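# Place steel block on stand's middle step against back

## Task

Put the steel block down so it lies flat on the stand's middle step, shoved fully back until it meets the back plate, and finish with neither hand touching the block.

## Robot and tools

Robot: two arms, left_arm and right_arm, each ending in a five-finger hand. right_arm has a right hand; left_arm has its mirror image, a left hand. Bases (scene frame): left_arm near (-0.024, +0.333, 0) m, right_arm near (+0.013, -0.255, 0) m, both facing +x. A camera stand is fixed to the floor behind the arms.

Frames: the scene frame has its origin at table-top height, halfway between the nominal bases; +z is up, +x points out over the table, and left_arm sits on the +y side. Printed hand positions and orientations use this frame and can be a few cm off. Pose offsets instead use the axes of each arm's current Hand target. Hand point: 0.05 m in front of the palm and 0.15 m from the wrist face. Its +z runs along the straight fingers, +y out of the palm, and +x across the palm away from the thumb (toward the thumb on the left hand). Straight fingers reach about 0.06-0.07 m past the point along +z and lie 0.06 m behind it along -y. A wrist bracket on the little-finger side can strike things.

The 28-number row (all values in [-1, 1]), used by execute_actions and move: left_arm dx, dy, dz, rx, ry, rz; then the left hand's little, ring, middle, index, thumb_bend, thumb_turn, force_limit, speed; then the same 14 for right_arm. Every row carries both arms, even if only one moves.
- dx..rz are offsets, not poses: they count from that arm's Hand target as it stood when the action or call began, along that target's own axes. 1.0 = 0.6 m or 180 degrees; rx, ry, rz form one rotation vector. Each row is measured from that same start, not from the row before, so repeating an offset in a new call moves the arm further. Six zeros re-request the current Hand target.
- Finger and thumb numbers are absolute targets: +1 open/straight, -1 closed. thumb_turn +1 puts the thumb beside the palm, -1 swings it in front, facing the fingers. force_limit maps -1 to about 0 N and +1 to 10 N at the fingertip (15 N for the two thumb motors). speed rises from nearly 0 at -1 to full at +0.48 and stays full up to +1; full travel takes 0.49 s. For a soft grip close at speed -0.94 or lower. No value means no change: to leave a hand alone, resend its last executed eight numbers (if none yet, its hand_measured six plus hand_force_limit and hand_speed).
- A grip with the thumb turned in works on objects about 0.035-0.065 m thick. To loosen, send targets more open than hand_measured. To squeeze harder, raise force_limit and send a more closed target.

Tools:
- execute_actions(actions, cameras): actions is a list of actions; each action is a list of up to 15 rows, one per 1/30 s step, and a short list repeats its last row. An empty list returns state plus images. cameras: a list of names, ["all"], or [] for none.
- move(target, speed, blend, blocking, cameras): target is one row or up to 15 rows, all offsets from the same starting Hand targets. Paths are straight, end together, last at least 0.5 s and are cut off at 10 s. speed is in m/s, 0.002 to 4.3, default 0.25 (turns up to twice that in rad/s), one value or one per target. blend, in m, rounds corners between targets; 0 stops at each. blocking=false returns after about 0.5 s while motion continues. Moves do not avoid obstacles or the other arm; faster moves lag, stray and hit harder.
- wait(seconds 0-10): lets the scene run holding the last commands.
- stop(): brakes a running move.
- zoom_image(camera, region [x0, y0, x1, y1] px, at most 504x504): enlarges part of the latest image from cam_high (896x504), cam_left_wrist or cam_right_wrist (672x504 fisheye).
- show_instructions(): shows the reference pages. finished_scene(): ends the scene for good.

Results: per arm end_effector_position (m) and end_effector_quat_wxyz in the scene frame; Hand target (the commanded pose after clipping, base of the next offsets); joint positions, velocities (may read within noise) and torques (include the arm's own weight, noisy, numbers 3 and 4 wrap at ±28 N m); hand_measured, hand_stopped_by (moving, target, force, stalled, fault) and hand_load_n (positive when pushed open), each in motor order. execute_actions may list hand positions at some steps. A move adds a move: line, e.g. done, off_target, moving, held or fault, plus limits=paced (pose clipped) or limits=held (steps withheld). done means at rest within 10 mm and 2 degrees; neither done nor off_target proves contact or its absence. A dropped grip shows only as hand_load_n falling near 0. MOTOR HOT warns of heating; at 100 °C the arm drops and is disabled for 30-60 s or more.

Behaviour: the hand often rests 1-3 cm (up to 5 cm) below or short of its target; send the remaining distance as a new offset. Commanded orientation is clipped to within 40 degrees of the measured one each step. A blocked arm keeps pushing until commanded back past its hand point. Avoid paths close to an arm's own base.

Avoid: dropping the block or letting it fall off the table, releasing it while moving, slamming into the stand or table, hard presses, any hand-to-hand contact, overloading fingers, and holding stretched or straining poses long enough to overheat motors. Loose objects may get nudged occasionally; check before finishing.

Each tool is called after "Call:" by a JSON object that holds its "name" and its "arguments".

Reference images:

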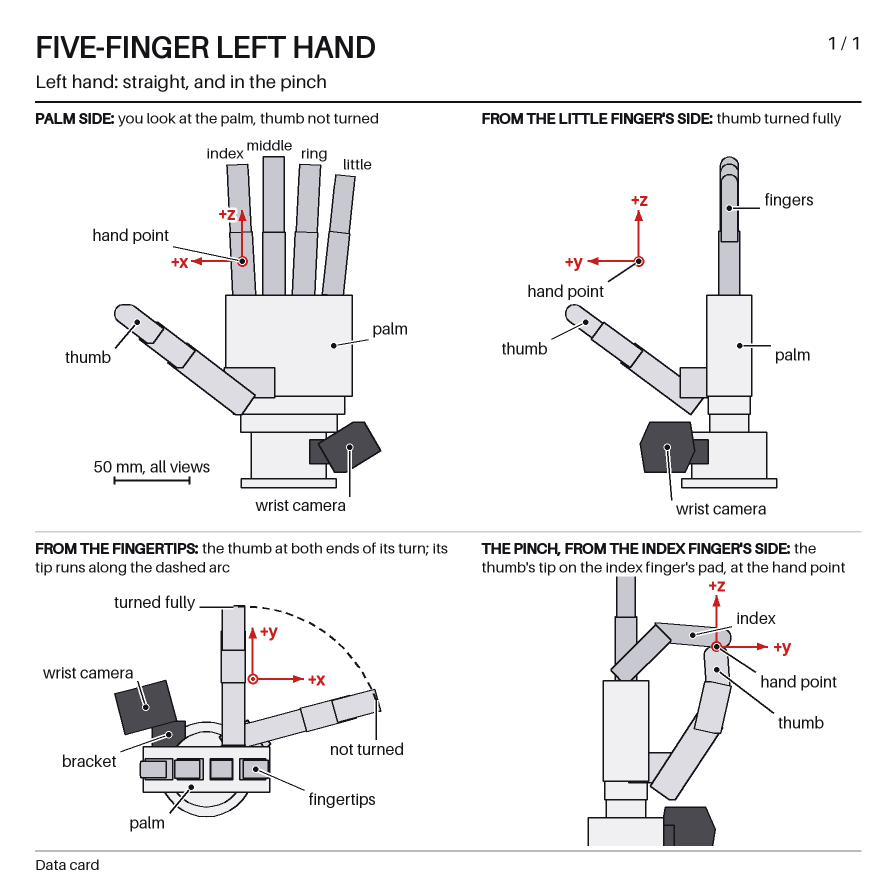

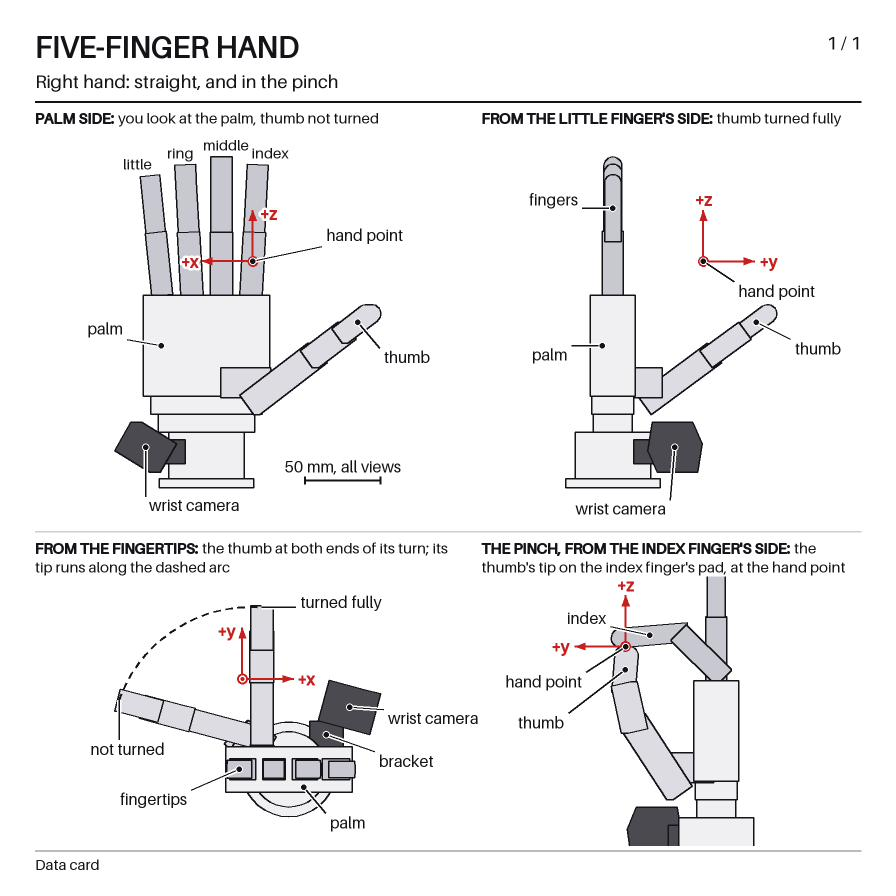

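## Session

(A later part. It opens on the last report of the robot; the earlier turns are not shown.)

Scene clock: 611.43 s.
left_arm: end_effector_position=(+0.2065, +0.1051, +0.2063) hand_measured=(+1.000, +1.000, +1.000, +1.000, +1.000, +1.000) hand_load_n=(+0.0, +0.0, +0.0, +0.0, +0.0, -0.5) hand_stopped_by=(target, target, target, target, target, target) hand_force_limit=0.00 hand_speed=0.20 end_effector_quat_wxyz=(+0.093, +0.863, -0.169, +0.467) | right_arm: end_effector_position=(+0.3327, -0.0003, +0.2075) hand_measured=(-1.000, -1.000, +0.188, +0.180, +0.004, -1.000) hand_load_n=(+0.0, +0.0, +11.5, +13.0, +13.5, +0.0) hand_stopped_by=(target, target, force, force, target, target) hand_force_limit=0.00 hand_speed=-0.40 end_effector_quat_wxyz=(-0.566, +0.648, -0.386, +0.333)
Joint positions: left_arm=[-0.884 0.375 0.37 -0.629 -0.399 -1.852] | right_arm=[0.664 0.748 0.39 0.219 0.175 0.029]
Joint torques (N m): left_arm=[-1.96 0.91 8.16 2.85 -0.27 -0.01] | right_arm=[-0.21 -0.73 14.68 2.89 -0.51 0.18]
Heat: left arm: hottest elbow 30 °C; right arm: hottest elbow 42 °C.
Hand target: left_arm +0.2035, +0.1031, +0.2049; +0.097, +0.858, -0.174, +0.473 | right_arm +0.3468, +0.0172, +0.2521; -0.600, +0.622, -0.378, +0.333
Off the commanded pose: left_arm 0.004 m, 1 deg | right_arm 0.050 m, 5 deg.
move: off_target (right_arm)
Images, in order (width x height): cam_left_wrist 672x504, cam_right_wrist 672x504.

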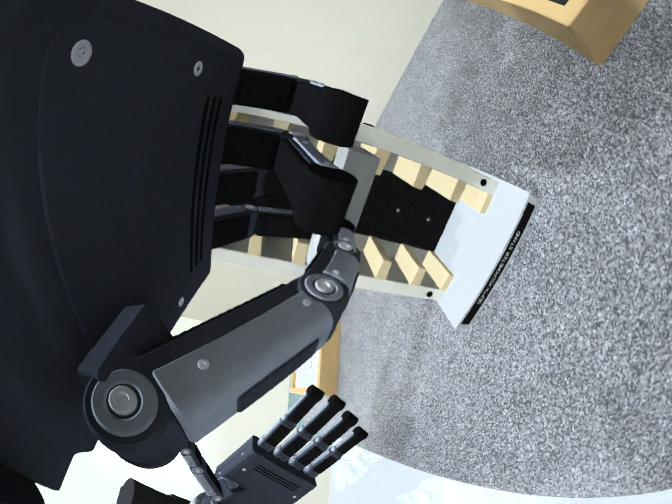

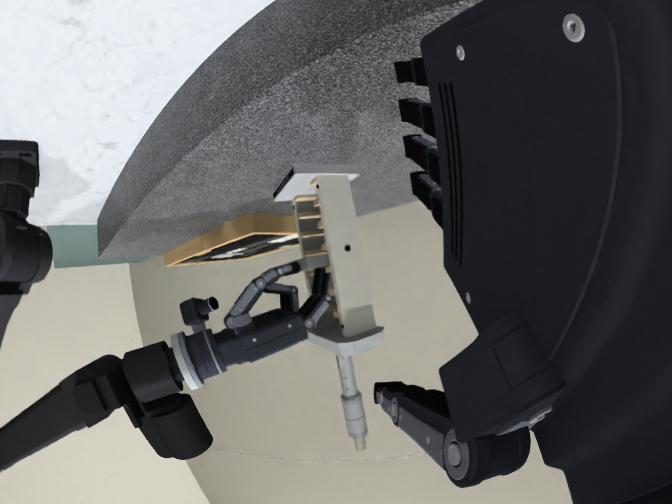

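Call:
{"name": "move", "arguments": {"target": [0,0,0,0,0,0,1,1,1,1,1,1,0,0.2,0,0.006,0.003,0,0,0,-1,-1,0.15,0.15,0.0,-1,0.0,-0.4], "speed": 0.03, "cameras": ["cam_right_wrist","cam_left_wrist"]}}

Call:
{"name": "zoom_image", "arguments": {"camera": "cam_right_wrist", "region": [300, 235, 340, 280]}}

Scene clock: 613.10 s.
left_arm: end_effector_position=(+0.2065, +0.1051, +0.2063) hand_measured=(+1.000, +1.000, +1.000, +1.000, +1.000, +1.000) hand_load_n=(+0.0, +0.0, +0.0, +0.0, +0.0, +0.0) hand_stopped_by=(target, target, target, target, target, target) hand_force_limit=0.00 hand_speed=0.20 end_effector_quat_wxyz=(+0.093, +0.863, -0.169, +0.467) | right_arm: end_effector_position=(+0.3342, +0.0008, +0.2053) hand_measured=(-1.000, -1.000, +0.188, +0.180, +0.004, -1.000) hand_load_n=(+0.0, +0.0, +11.5, +13.0, +13.5, +0.0) hand_stopped_by=(target, target, force, force, target, target) hand_force_limit=0.00 hand_speed=-0.40 end_effector_quat_wxyz=(-0.565, +0.649, -0.386, +0.333)
Joint positions: left_arm=[-0.884 0.375 0.37 -0.629 -0.399 -1.852] | right_arm=[0.664 0.761 0.39 0.229 0.175 0.029]
Joint torques (N m): left_arm=[-2.26 0.44 8.13 2.67 -0.34 0.02] | right_arm=[-0.15 -0.56 14.23 3.21 -0.53 0.19]
Heat: left arm: hottest elbow 30 °C; right arm: hottest elbow 42 °C.
Hand target: left_arm +0.2035, +0.1031, +0.2049; +0.097, +0.858, -0.174, +0.473 | right_arm +0.3481, +0.0181, +0.2485; -0.600, +0.622, -0.378, +0.333
Off the commanded pose: left_arm 0.004 m, 1 deg | right_arm 0.049 m, 5 deg.
move: off_target (right_arm)
Images, in order (width x height): cam_left_wrist 672x504, cam_right_wrist 672x504.

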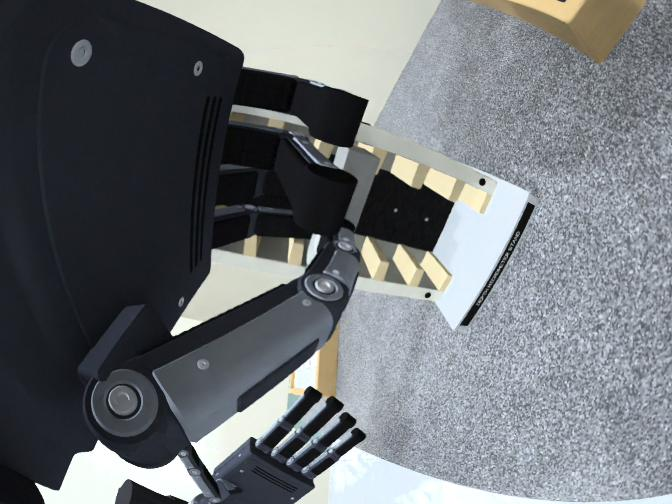

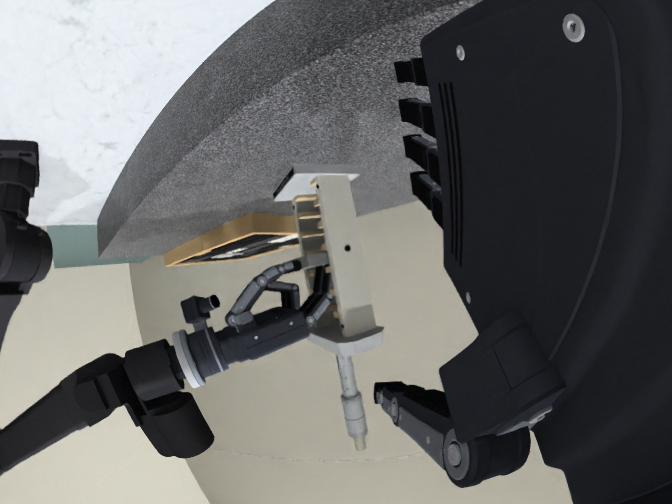

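Scaled by 11.200 from the camera's 672x504 image, which has a finer 960x720 frame.

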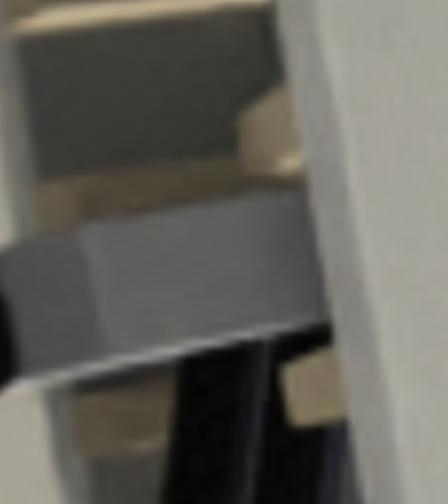

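Call:
{"name": "move", "arguments": {"target": [0,0,0,0,0,0,1,1,1,1,1,1,0,0.2,0,-0.006,0.010,0,0,0,-1,-1,0.15,0.15,0.0,-1,0.0,-0.4], "speed": 0.04, "cameras": ["cam_right_wrist","cam_left_wrist"]}}

Call:
{"name": "zoom_image", "arguments": {"camera": "cam_right_wrist", "region": [300, 235, 340, 280]}}

Scene clock: 614.90 s.
left_arm: end_effector_position=(+0.2065, +0.1051, +0.2063) hand_measured=(+1.000, +1.000, +1.000, +1.000, +1.000, +1.000) hand_load_n=(+0.0, +0.0, +0.0, +0.0, +0.0, +0.0) hand_stopped_by=(target, target, target, target, target, target) hand_force_limit=0.00 hand_speed=0.20 end_effector_quat_wxyz=(+0.093, +0.863, -0.169, +0.467) | right_arm: end_effector_position=(+0.3364, +0.0020, +0.2032) hand_measured=(-1.000, -1.000, +0.188, +0.180, +0.004, -1.000) hand_load_n=(+0.0, +0.0, +11.5, +13.0, +13.0, +0.0) hand_stopped_by=(target, target, force, force, target, target) hand_force_limit=0.00 hand_speed=-0.40 end_effector_quat_wxyz=(-0.562, +0.652, -0.387, +0.331)
Joint positions: left_arm=[-0.884 0.375 0.37 -0.629 -0.399 -1.852] | right_arm=[0.661 0.775 0.396 0.229 0.17 0.029]
Joint torques (N m): left_arm=[-2.55 0.5 8.13 2.76 -0.28 -0.01] | right_arm=[-0.21 -0.67 15.09 3.22 -0.54 0.18]
Heat: left arm: hottest elbow 30 °C; right arm: hottest elbow 42 °C.
Hand target: left_arm +0.2035, +0.1031, +0.2049; +0.097, +0.858, -0.174, +0.473 | right_arm +0.3535, +0.0211, +0.2516; -0.600, +0.622, -0.378, +0.333
Off the commanded pose: left_arm 0.004 m, 1 deg | right_arm 0.055 m, 6 deg.
move: off_target (right_arm)
Images, in order (width x height): cam_left_wrist 672x504, cam_right_wrist 672x504.

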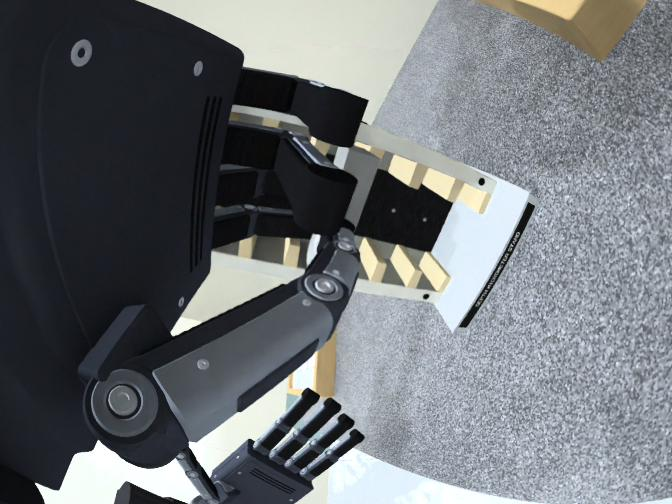

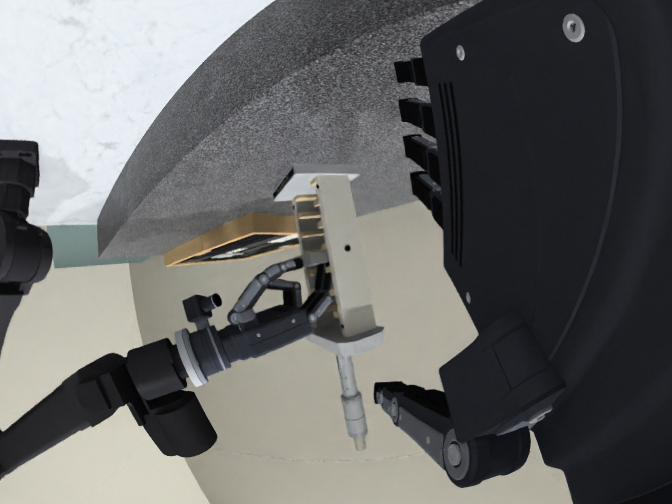

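Scaled by 11.200 from the camera's 672x504 image, which has a finer 960x720 frame.

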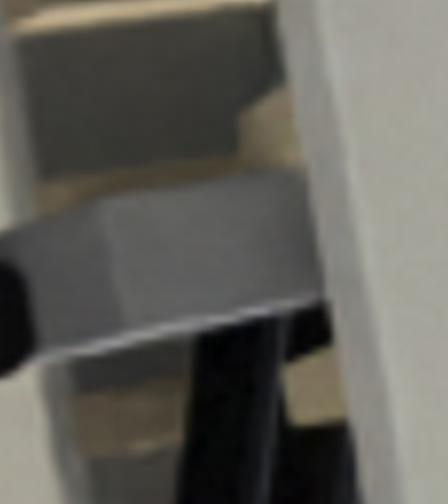

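Call:
{"name": "move", "arguments": {"target": [0,0,0,0,0,0,1,1,1,1,1,1,0,0.2,0,-0.009,0.003,0.002,0,0,-1,-1,0.15,0.15,0.0,-1,0.0,-0.4], "speed": 0.04, "cameras": ["cam_right_wrist","cam_left_wrist"]}}

Call:
{"name": "zoom_image", "arguments": {"camera": "cam_right_wrist", "region": [300, 235, 340, 280]}}

Call:
{"name": "zoom_image", "arguments": {"camera": "cam_left_wrist", "region": [330, 120, 410, 200]}}

Scene clock: 617.07 s.
left_arm: end_effector_position=(+0.2065, +0.1051, +0.2063) hand_measured=(+1.000, +1.000, +1.000, +1.000, +1.000, +1.000) hand_load_n=(+0.0, +0.0, +0.0, +0.0, +0.0, +0.0) hand_stopped_by=(target, target, target, target, target, target) hand_force_limit=0.00 hand_speed=0.20 end_effector_quat_wxyz=(+0.093, +0.863, -0.169, +0.467) | right_arm: end_effector_position=(+0.3372, +0.0024, +0.2036) hand_measured=(-1.000, -1.000, +0.188, +0.180, +0.004, -1.000) hand_load_n=(+0.0, +0.0, +11.5, +13.0, +13.5, +0.0) hand_stopped_by=(target, target, force, force, target, target) hand_force_limit=0.00 hand_speed=-0.40 end_effector_quat_wxyz=(-0.562, +0.652, -0.387, +0.331)
Joint positions: left_arm=[-0.884 0.375 0.37 -0.629 -0.399 -1.852] | right_arm=[0.659 0.778 0.398 0.229 0.168 0.029]
Joint torques (N m): left_arm=[-2.84 0.73 8.16 2.89 -0.32 0] | right_arm=[-0.32 -1.08 15.47 3.06 -0.52 0.17]
Heat: left arm: hottest elbow 30 °C; right arm: hottest elbow 42 °C.
Hand target: left_arm +0.2035, +0.1031, +0.2049; +0.097, +0.858, -0.174, +0.473 | right_arm +0.3555, +0.0219, +0.2569; -0.601, +0.620, -0.377, +0.334
Off the commanded pose: left_arm 0.004 m, 1 deg | right_arm 0.060 m, 6 deg.
move: off_target (right_arm)
Images, in order (width x height): cam_left_wrist 672x504, cam_right_wrist 672x504.

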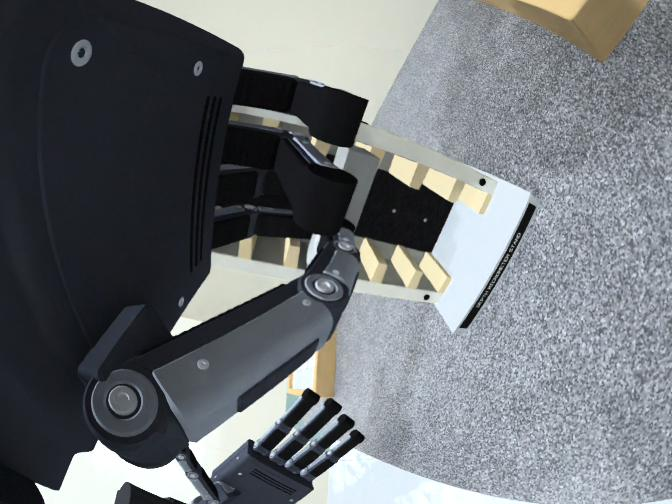

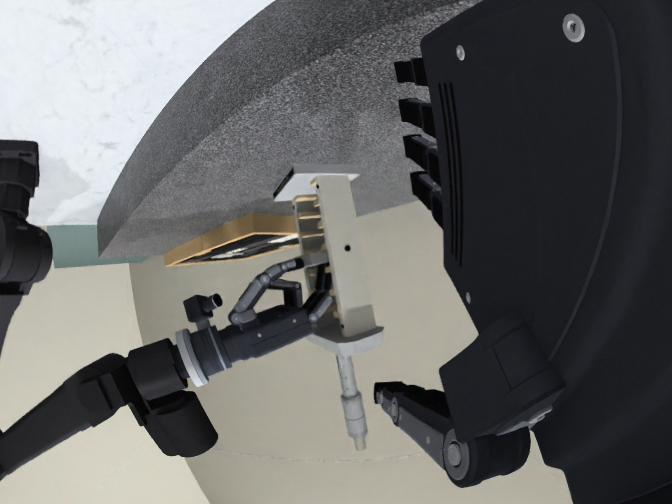

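Scaled by 11.200 from the camera's 672x504 image, which has a finer 960x720 frame.

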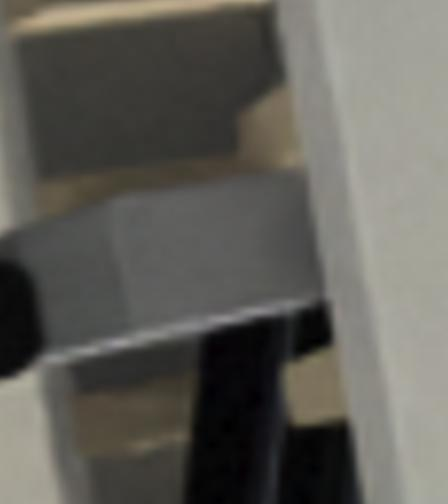

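Scaled by 6.300 from the camera's 672x504 image, which has a finer 960x720 frame.

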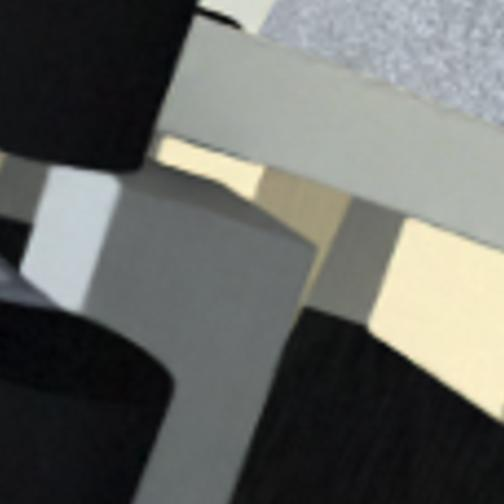

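Call:
{"name": "move", "arguments": {"target": [0,0,0,0,0,0,1,1,1,1,1,1,0,0.2,0,-0.006,0.009,0.002,0,0,-1,-1,0.15,0.15,0.0,-1,0.0,-0.4], "speed": 0.04, "cameras": ["cam_right_wrist","cam_left_wrist"]}}

Call:
{"name": "zoom_image", "arguments": {"camera": "cam_right_wrist", "region": [300, 235, 340, 280]}}

Call:
{"name": "zoom_image", "arguments": {"camera": "cam_left_wrist", "region": [330, 120, 410, 200]}}

Scene clock: 618.47 s.
left_arm: end_effector_position=(+0.2065, +0.1051, +0.2063) hand_measured=(+1.000, +1.000, +1.000, +1.000, +1.000, +1.000) hand_load_n=(+0.0, +0.0, +0.0, +0.0, +0.0, +0.0) hand_stopped_by=(target, target, target, target, target, target) hand_force_limit=0.00 hand_speed=0.20 end_effector_quat_wxyz=(+0.093, +0.863, -0.169, +0.467) | right_arm: end_effector_position=(+0.3403, +0.0043, +0.2039) hand_measured=(-1.000, -1.000, +0.188, +0.180, +0.004, -1.000) hand_load_n=(+0.0, +0.0, +11.5, +13.0, +13.5, +0.0) hand_stopped_by=(target, target, force, force, target, target) hand_force_limit=0.00 hand_speed=-0.40 end_effector_quat_wxyz=(-0.561, +0.653, -0.387, +0.330)
Joint positions: left_arm=[-0.884 0.375 0.37 -0.629 -0.399 -1.852] | right_arm=[0.657 0.793 0.409 0.229 0.164 0.029]
Joint torques (N m): left_arm=[-3.19 0.85 7.98 2.93 -0.28 0.01] | right_arm=[-0.32 -0.91 15.61 3.51 -0.49 0.15]
Heat: left arm: hottest elbow 30 °C; right arm: hottest elbow 43 °C.
Hand target: left_arm +0.2035, +0.1031, +0.2049; +0.097, +0.858, -0.174, +0.473 | right_arm +0.3604, +0.0246, +0.2604; -0.604, +0.618, -0.375, +0.335
Off the commanded pose: left_arm 0.004 m, 1 deg | right_arm 0.063 m, 6 deg.
move: off_target (right_arm)
Images, in order (width x height): cam_left_wrist 672x504, cam_right_wrist 672x504.

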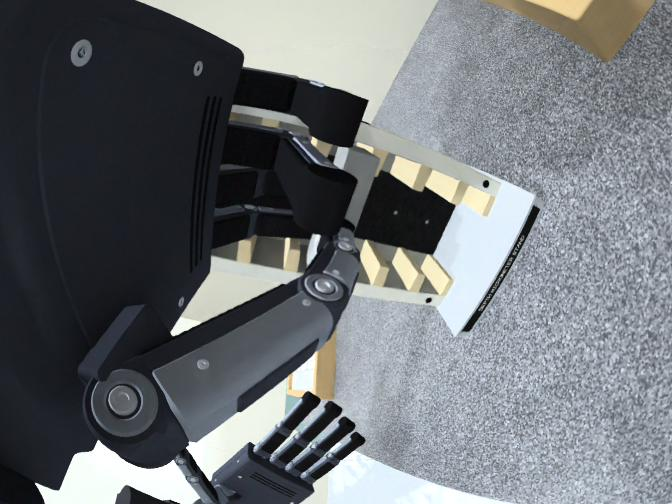

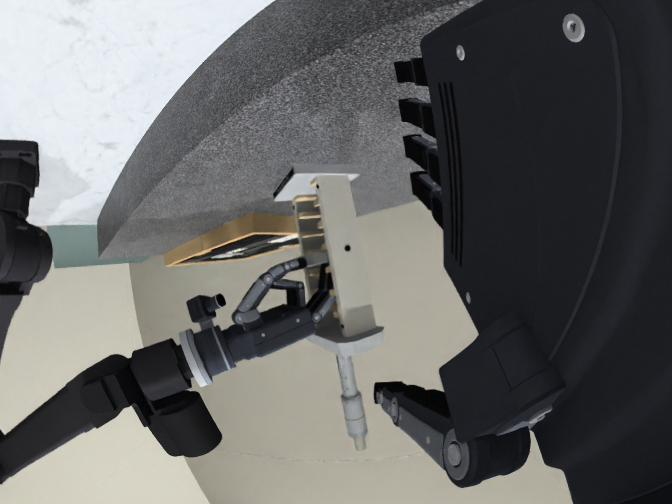

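Scaled by 11.200 from the camera's 672x504 image, which has a finer 960x720 frame.

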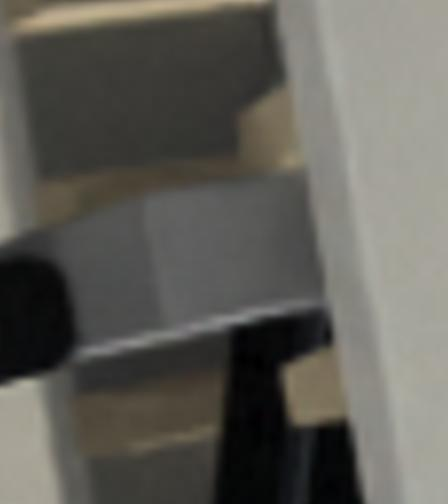

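Scaled by 6.300 from the camera's 672x504 image, which has a finer 960x720 frame.

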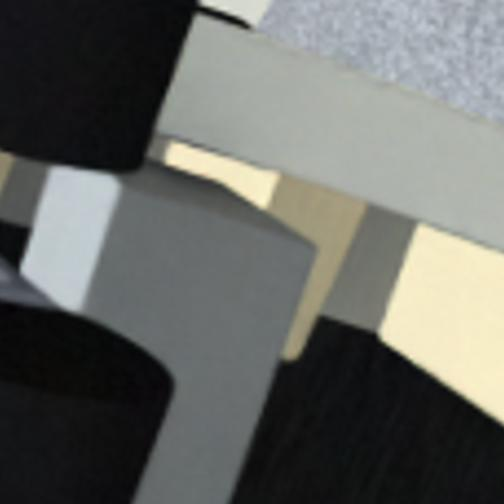

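Call:
{"name": "move", "arguments": {"target": [0,0,0,0,0,0,1,1,1,1,1,1,0,0.2,0,-0.004,0.013,0.002,0,0,-1,-1,0.15,0.15,0.0,-1,0.0,-0.4], "speed": 0.04, "cameras": ["cam_right_wrist","cam_left_wrist"]}}

Call:
{"name": "zoom_image", "arguments": {"camera": "cam_right_wrist", "region": [300, 235, 340, 280]}}

Call:
{"name": "zoom_image", "arguments": {"camera": "cam_left_wrist", "region": [330, 120, 410, 200]}}

Scene clock: 620.23 s.
left_arm: end_effector_position=(+0.2065, +0.1051, +0.2063) hand_measured=(+1.000, +1.000, +1.000, +1.000, +1.000, +1.000) hand_load_n=(+0.0, +0.0, +0.0, +0.0, +0.0, +0.0) hand_stopped_by=(target, target, target, target, target, target) hand_force_limit=0.00 hand_speed=0.20 end_effector_quat_wxyz=(+0.093, +0.863, -0.169, +0.467) | right_arm: end_effector_position=(+0.3459, +0.0078, +0.2045) hand_measured=(-1.000, -1.000, +0.188, +0.180, +0.004, -1.000) hand_load_n=(+0.0, +0.0, +11.0, +12.5, +13.5, -0.5) hand_stopped_by=(target, target, force, force, target, target) hand_force_limit=0.00 hand_speed=-0.40 end_effector_quat_wxyz=(-0.562, +0.653, -0.387, +0.330)
Joint positions: left_arm=[-0.884 0.375 0.37 -0.629 -0.399 -1.852] | right_arm=[0.653 0.821 0.419 0.248 0.159 0.029]
Joint torques (N m): left_arm=[-2.08 0.97 8.14 2.8 -0.27 0.03] | right_arm=[-0.32 -1.2 15.61 3.67 -0.46 0.14]
Heat: left arm: hottest elbow 30 °C; right arm: hottest elbow 43 °C.
Hand target: left_arm +0.2035, +0.1031, +0.2049; +0.097, +0.858, -0.174, +0.473 | right_arm +0.3674, +0.0285, +0.2624; -0.605, +0.616, -0.374, +0.337
Off the commanded pose: left_arm 0.004 m, 1 deg | right_arm 0.065 m, 7 deg.
move: off_target (right_arm)
Images, in order (width x height): cam_left_wrist 672x504, cam_right_wrist 672x504.

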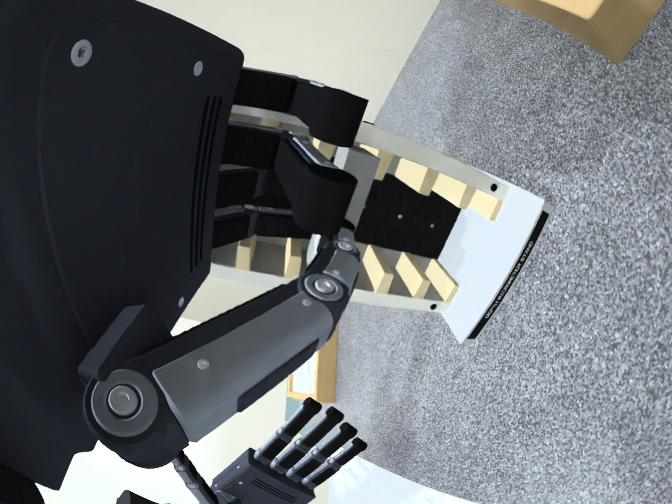

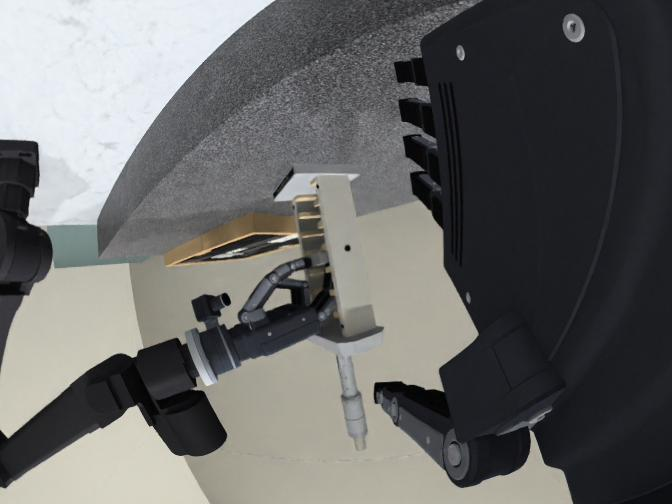

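Scaled by 11.200 from the camera's 672x504 image, which has a finer 960x720 frame.

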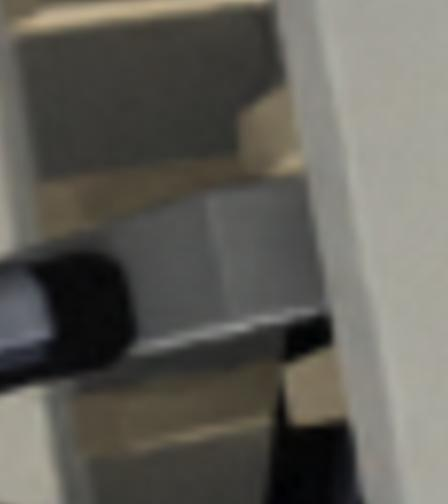

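Scaled by 6.300 from the camera's 672x504 image, which has a finer 960x720 frame.

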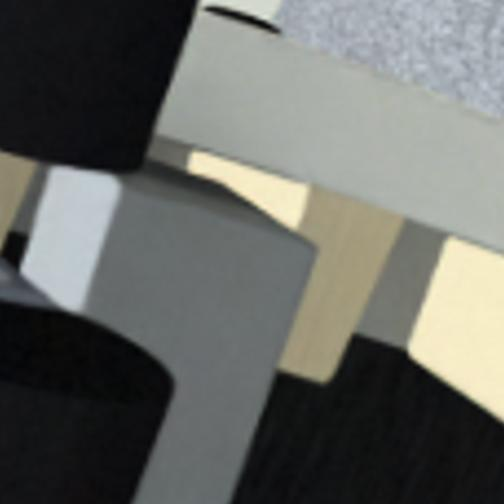

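Call:
{"name": "move", "arguments": {"target": [0,0,0,0,0,0,1,1,1,1,1,1,0,0.2,0,0.007,0,0,0,0,-1,-1,0.15,0.15,0.0,-1,0.0,-0.4], "speed": 0.03, "cameras": ["cam_right_wrist","cam_left_wrist"]}}

Call:
{"name": "zoom_image", "arguments": {"camera": "cam_right_wrist", "region": [300, 235, 340, 280]}}

Scene clock: 626.20 s.
left_arm: end_effector_position=(+0.2065, +0.1051, +0.2063) hand_measured=(+1.000, +1.000, +1.000, +1.000, +1.000, +1.000) hand_load_n=(+0.0, -0.5, +0.0, +0.0, -0.5, +0.0) hand_stopped_by=(target, target, target, target, target, target) hand_force_limit=0.00 hand_speed=0.20 end_effector_quat_wxyz=(+0.093, +0.863, -0.169, +0.467) | right_arm: end_effector_position=(+0.3464, +0.0082, +0.2050) hand_measured=(-1.000, -1.000, +0.188, +0.180, +0.004, -1.000) hand_load_n=(+0.0, +0.0, +9.0, +12.5, +14.0, +0.5) hand_stopped_by=(target, target, force, force, target, target) hand_force_limit=0.00 hand_speed=-0.40 end_effector_quat_wxyz=(-0.563, +0.652, -0.386, +0.330)
Joint positions: left_arm=[-0.884 0.375 0.37 -0.629 -0.399 -1.852] | right_arm=[0.652 0.823 0.419 0.253 0.158 0.029]
Joint torques (N m): left_arm=[-2.37 0.62 8.01 2.92 -0.3 0.02] | right_arm=[-0.26 -0.85 14.97 4.08 -0.39 0.14]
Heat: left arm: hottest elbow 30 °C; right arm: hottest elbow 42 °C.
Hand target: left_arm +0.2035, +0.1031, +0.2049; +0.097, +0.858, -0.174, +0.473 | right_arm +0.3672, +0.0286, +0.2583; -0.606, +0.616, -0.374, +0.337
Off the commanded pose: left_arm 0.004 m, 1 deg | right_arm 0.061 m, 7 deg.
move: off_target (right_arm)
Images, in order (width x height): cam_left_wrist 672x504, cam_right_wrist 672x504.

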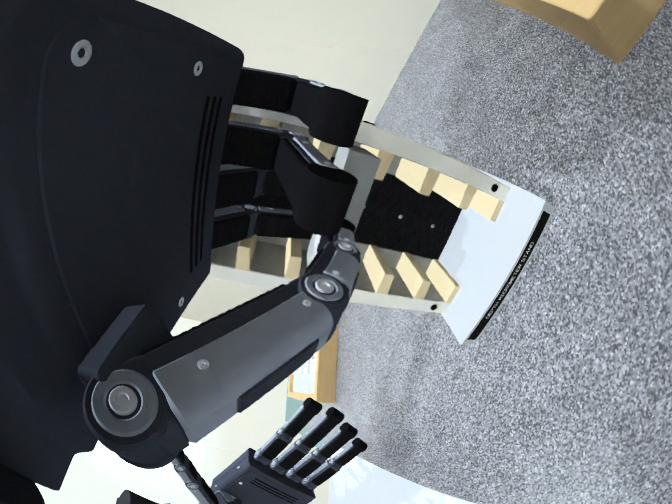

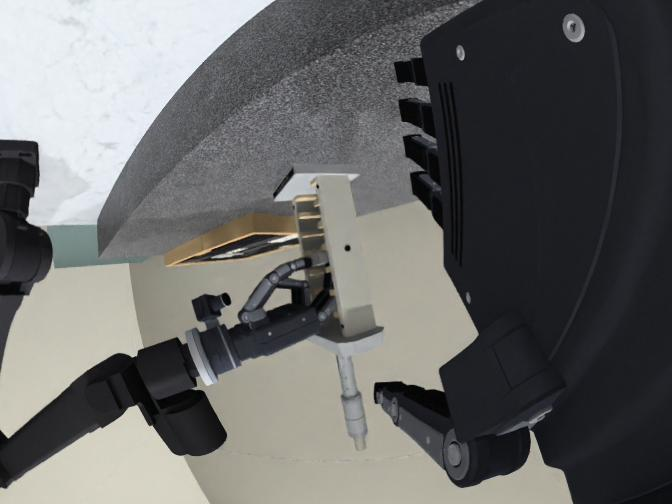

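Scaled by 11.200 from the camera's 672x504 image, which has a finer 960x720 frame.

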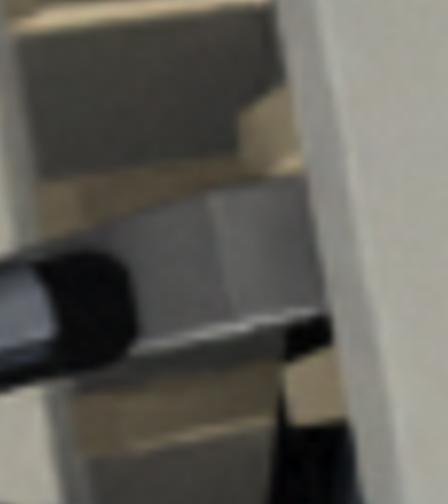

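Call:
{"name": "move", "arguments": {"target": [0,0,0,0,0,0,1,1,1,1,1,1,0,0.2,0,0,0,0,0,0,-1,-1,0.15,0.15,0.15,-1,0.0,-0.6], "speed": 0.03, "cameras": ["cam_right_wrist","cam_left_wrist"]}}

Call:
{"name": "zoom_image", "arguments": {"camera": "cam_right_wrist", "region": [290, 235, 340, 285]}}

Call:
{"name": "zoom_image", "arguments": {"camera": "cam_left_wrist", "region": [310, 120, 410, 220]}}

Scene clock: 627.63 s.
left_arm: end_effector_position=(+0.2065, +0.1051, +0.2063) hand_measured=(+1.000, +1.000, +1.000, +1.000, +1.000, +1.000) hand_load_n=(+0.0, -0.5, +0.0, +0.0, +0.0, +0.0) hand_stopped_by=(target, target, target, target, target, target) hand_force_limit=0.00 hand_speed=0.20 end_effector_quat_wxyz=(+0.093, +0.863, -0.169, +0.467) | right_arm: end_effector_position=(+0.3472, +0.0089, +0.2067) hand_measured=(-1.000, -1.000, +0.186, +0.180, +0.150, -1.000) hand_load_n=(+0.0, +0.0, -4.0, -0.5, +0.0, +0.0) hand_stopped_by=(target, target, force, force, target, target) hand_force_limit=0.00 hand_speed=-0.60 end_effector_quat_wxyz=(-0.566, +0.650, -0.385, +0.331)
Joint positions: left_arm=[-0.884 0.375 0.37 -0.629 -0.399 -1.852] | right_arm=[0.652 0.825 0.419 0.262 0.158 0.029]
Joint torques (N m): left_arm=[-2.37 0.56 8.13 2.92 -0.3 0.01] | right_arm=[-0.26 -0.97 15.05 3.74 -0.39 0.14]
Heat: left arm: hottest elbow 30 °C; right arm: hottest elbow 42 °C.
Hand target: left_arm +0.2035, +0.1031, +0.2049; +0.097, +0.858, -0.174, +0.473 | right_arm +0.3671, +0.0286, +0.2584; -0.606, +0.616, -0.374, +0.337
Off the commanded pose: left_arm 0.004 m, 1 deg | right_arm 0.059 m, 6 deg.
move: off_target (right_arm)
Images, in order (width x height): cam_left_wrist 672x504, cam_right_wrist 672x504.

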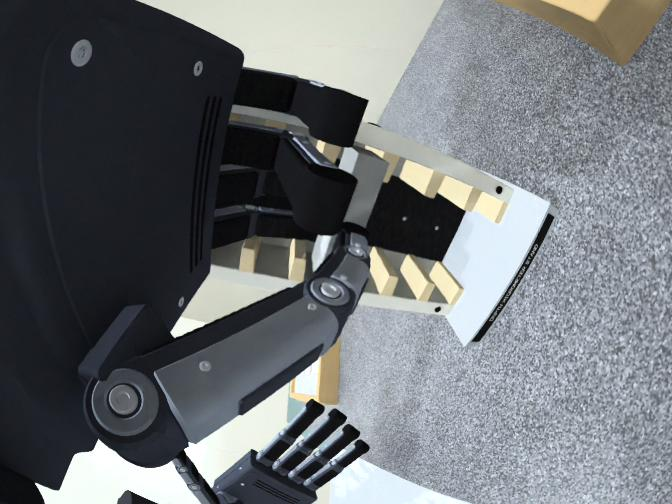

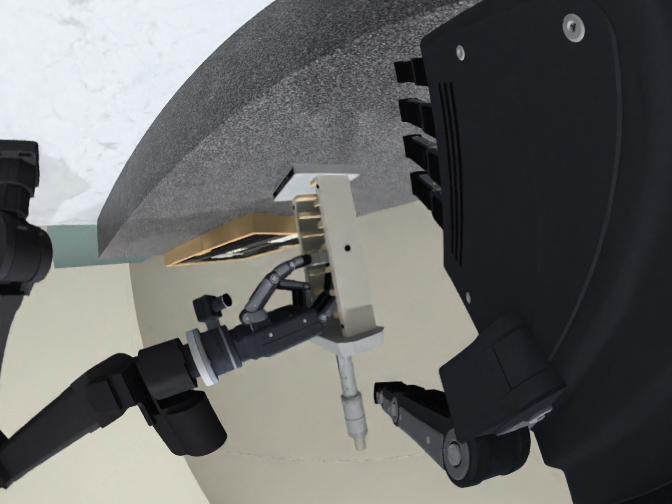

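Scaled by 10.080 from the camera's 672x504 image, which has a finer 960x720 frame.

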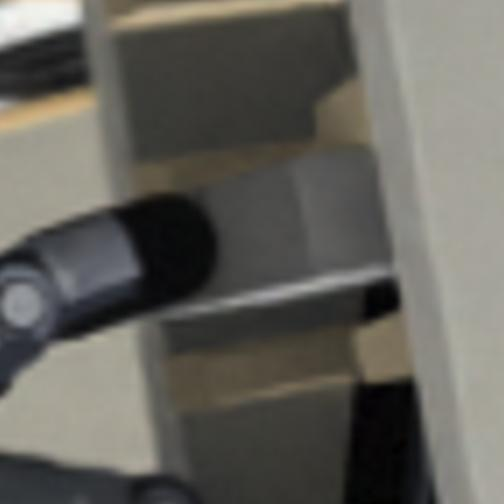

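Scaled by 5.040 from the camera's 672x504 image, which has a finer 960x720 frame.

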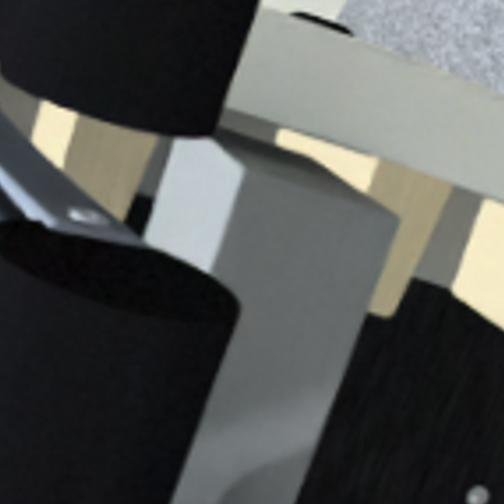

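Call:
{"name": "move", "arguments": {"target": [0,0,0,0,0,0,1,1,1,1,1,1,0,0.2,0,-0.015,-0.004,0,0,0,-1,-1,0.15,0.15,0.15,-1,0.0,-0.6], "speed": 0.04, "cameras": ["cam_right_wrist","cam_left_wrist"]}}

Call:
{"name": "zoom_image", "arguments": {"camera": "cam_right_wrist", "region": [290, 235, 340, 285]}}

Call:
{"name": "zoom_image", "arguments": {"camera": "cam_left_wrist", "region": [310, 120, 410, 220]}}

Scene clock: 629.67 s.
left_arm: end_effector_position=(+0.2065, +0.1051, +0.2063) hand_measured=(+1.000, +1.000, +1.000, +1.000, +1.000, +1.000) hand_load_n=(+0.0, +0.0, +0.0, +0.0, +0.0, +0.0) hand_stopped_by=(target, target, target, target, target, target) hand_force_limit=0.00 hand_speed=0.20 end_effector_quat_wxyz=(+0.093, +0.863, -0.169, +0.467) | right_arm: end_effector_position=(+0.3472, +0.0089, +0.2067) hand_measured=(-1.000, -1.000, +0.186, +0.180, +0.150, -1.000) hand_load_n=(+0.0, +0.0, -4.0, -0.5, +0.0, +0.0) hand_stopped_by=(target, target, force, force, target, target) hand_force_limit=0.00 hand_speed=-0.60 end_effector_quat_wxyz=(-0.565, +0.650, -0.386, +0.331)
Joint positions: left_arm=[-0.884 0.375 0.37 -0.629 -0.399 -1.852] | right_arm=[0.652 0.825 0.42 0.26 0.158 0.029]
Joint torques (N m): left_arm=[-2.43 0.67 8.02 2.63 -0.29 0] | right_arm=[-0.26 -2.43 16.17 2.25 -0.39 0.15]
Heat: left arm: hottest elbow 30 °C; right arm: hottest elbow 42 °C.
Hand target: left_arm +0.2035, +0.1031, +0.2049; +0.097, +0.858, -0.174, +0.473 | right_arm +0.3655, +0.0273, +0.2673; -0.606, +0.616, -0.374, +0.336
Off the commanded pose: left_arm 0.004 m, 1 deg | right_arm 0.066 m, 6 deg.
move: off_target (right_arm)
Images, in order (width x height): cam_left_wrist 672x504, cam_right_wrist 672x504.

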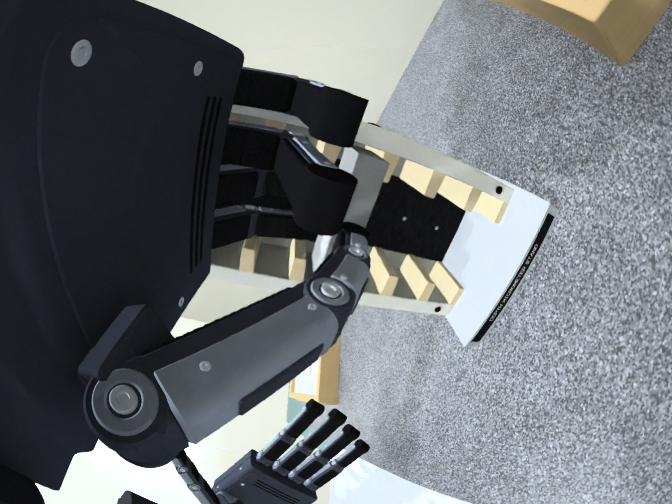

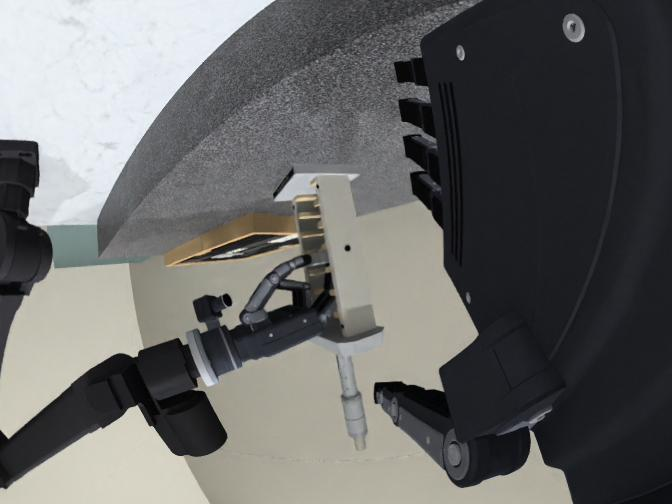

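Scaled by 10.080 from the camera's 672x504 image, which has a finer 960x720 frame.

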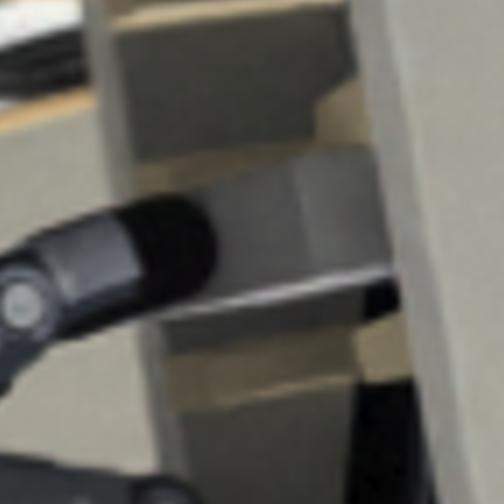

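Scaled by 5.040 from the camera's 672x504 image, which has a finer 960x720 frame.

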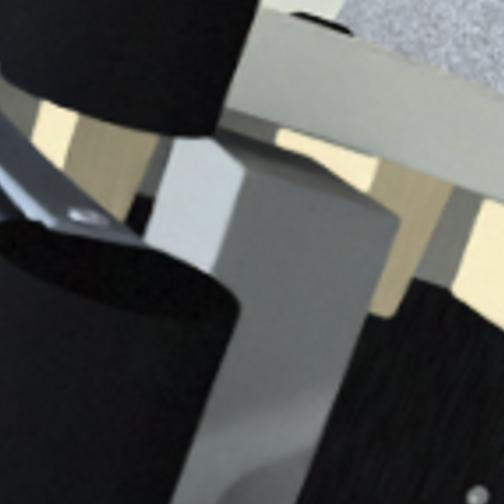

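Call:
{"name": "move", "arguments": {"target": [0,0,0,0,0,0,1,1,1,1,1,1,0,0.2,0,-0.009,-0.002,0,0,0,-1,-1,0.15,0.15,0.15,-1,0.0,-0.6], "speed": 0.04, "cameras": ["cam_right_wrist"]}}

Call:
{"name": "zoom_image", "arguments": {"camera": "cam_right_wrist", "region": [290, 235, 340, 285]}}

Scene clock: 630.97 s.
left_arm: end_effector_position=(+0.2065, +0.1051, +0.2063) hand_measured=(+1.000, +1.000, +1.000, +1.000, +1.000, +1.000) hand_load_n=(+0.0, +0.0, +0.0, +0.0, -0.5, -0.5) hand_stopped_by=(target, target, target, target, target, target) hand_force_limit=0.00 hand_speed=0.20 end_effector_quat_wxyz=(+0.093, +0.863, -0.169, +0.467) | right_arm: end_effector_position=(+0.3471, +0.0088, +0.2072) hand_measured=(-1.000, -1.000, +0.186, +0.180, +0.150, -1.000) hand_load_n=(+0.0, +0.0, -3.5, -0.5, +0.0, +0.0) hand_stopped_by=(target, target, force, force, target, target) hand_force_limit=0.00 hand_speed=-0.60 end_effector_quat_wxyz=(-0.561, +0.653, -0.387, +0.329)
Joint positions: left_arm=[-0.884 0.375 0.37 -0.629 -0.399 -1.852] | right_arm=[0.652 0.823 0.429 0.238 0.158 0.029]
Joint torques (N m): left_arm=[-3.14 1.03 7.98 2.67 -0.3 0.01] | right_arm=[-0.32 -3.02 16.23 2.36 -0.41 0.15]
Heat: left arm: hottest elbow 30 °C; right arm: hottest elbow 43 °C.
Hand target: left_arm +0.2035, +0.1031, +0.2049; +0.097, +0.858, -0.174, +0.473 | right_arm +0.3647, +0.0267, +0.2728; -0.606, +0.616, -0.374, +0.336
Off the commanded pose: left_arm 0.004 m, 1 deg | right_arm 0.070 m, 7 deg.
move: off_target (right_arm)
Images, in order (width x height): cam_right_wrist 672x504.

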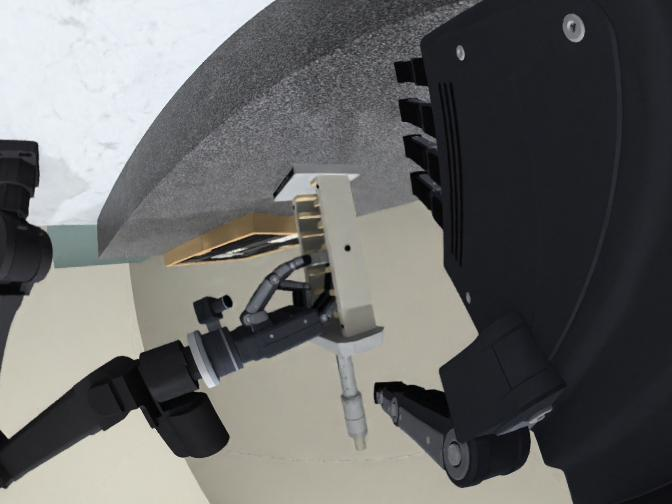

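Scaled by 10.080 from the camera's 672x504 image, which has a finer 960x720 frame.

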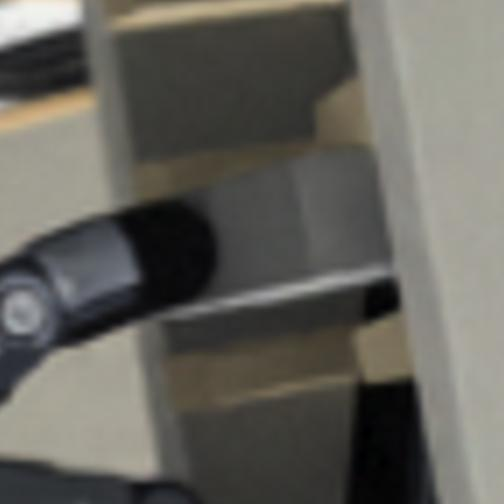

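Call:
{"name": "move", "arguments": {"target": [0,0,0,0,0,0,1,1,1,1,1,1,0,0.2,0,-0.008,-0.004,0.012,0,0,-1,-1,0.15,0.15,0.15,-1,0.0,-0.6], "speed": 0.04, "cameras": ["cam_right_wrist"]}}

Call:
{"name": "zoom_image", "arguments": {"camera": "cam_right_wrist", "region": [290, 235, 340, 285]}}

Scene clock: 632.40 s.
left_arm: end_effector_position=(+0.2065, +0.1051, +0.2063) hand_measured=(+1.000, +1.000, +1.000, +1.000, +1.000, +1.000) hand_load_n=(+0.0, +0.0, +0.0, +0.0, +0.0, +0.0) hand_stopped_by=(target, target, target, target, target, target) hand_force_limit=0.00 hand_speed=0.20 end_effector_quat_wxyz=(+0.093, +0.863, -0.169, +0.467) | right_arm: end_effector_position=(+0.3473, +0.0086, +0.2160) hand_measured=(-1.000, -1.000, +0.186, +0.180, +0.150, -1.000) hand_load_n=(+0.0, +0.0, -4.0, -1.0, +0.0, +0.0) hand_stopped_by=(target, target, force, force, target, target) hand_force_limit=0.00 hand_speed=-0.60 end_effector_quat_wxyz=(-0.569, +0.646, -0.384, +0.332)
Joint positions: left_arm=[-0.884 0.375 0.37 -0.629 -0.399 -1.852] | right_arm=[0.652 0.808 0.432 0.244 0.159 0.029]
Joint torques (N m): left_arm=[-2.32 0.73 8.12 2.84 -0.3 0.04] | right_arm=[-0.03 -2.67 14.71 4.01 -0.21 0.09]
Heat: left arm: hottest elbow 30 °C; right arm: hottest elbow 43 °C.
Hand target: left_arm +0.2035, +0.1031, +0.2049; +0.097, +0.858, -0.174, +0.473 | right_arm +0.3630, +0.0252, +0.2776; -0.617, +0.605, -0.368, +0.344
Off the commanded pose: left_arm 0.004 m, 1 deg | right_arm 0.066 m, 8 deg.
move: off_target (right_arm)
Images, in order (width x height): cam_right_wrist 672x504.

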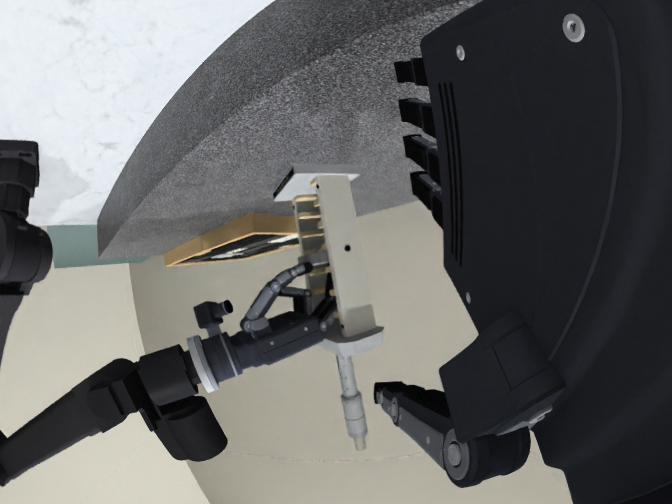

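Scaled by 10.080 from the camera's 672x504 image, which has a finer 960x720 frame.

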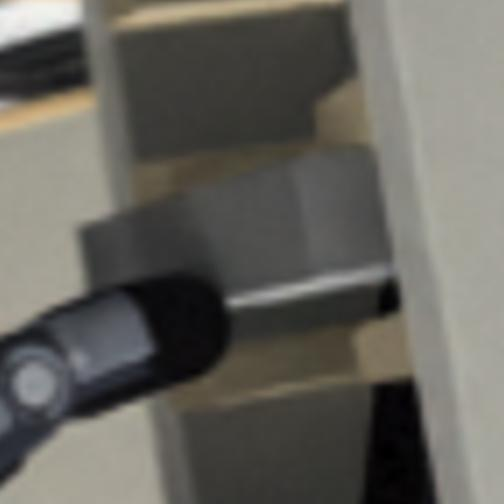

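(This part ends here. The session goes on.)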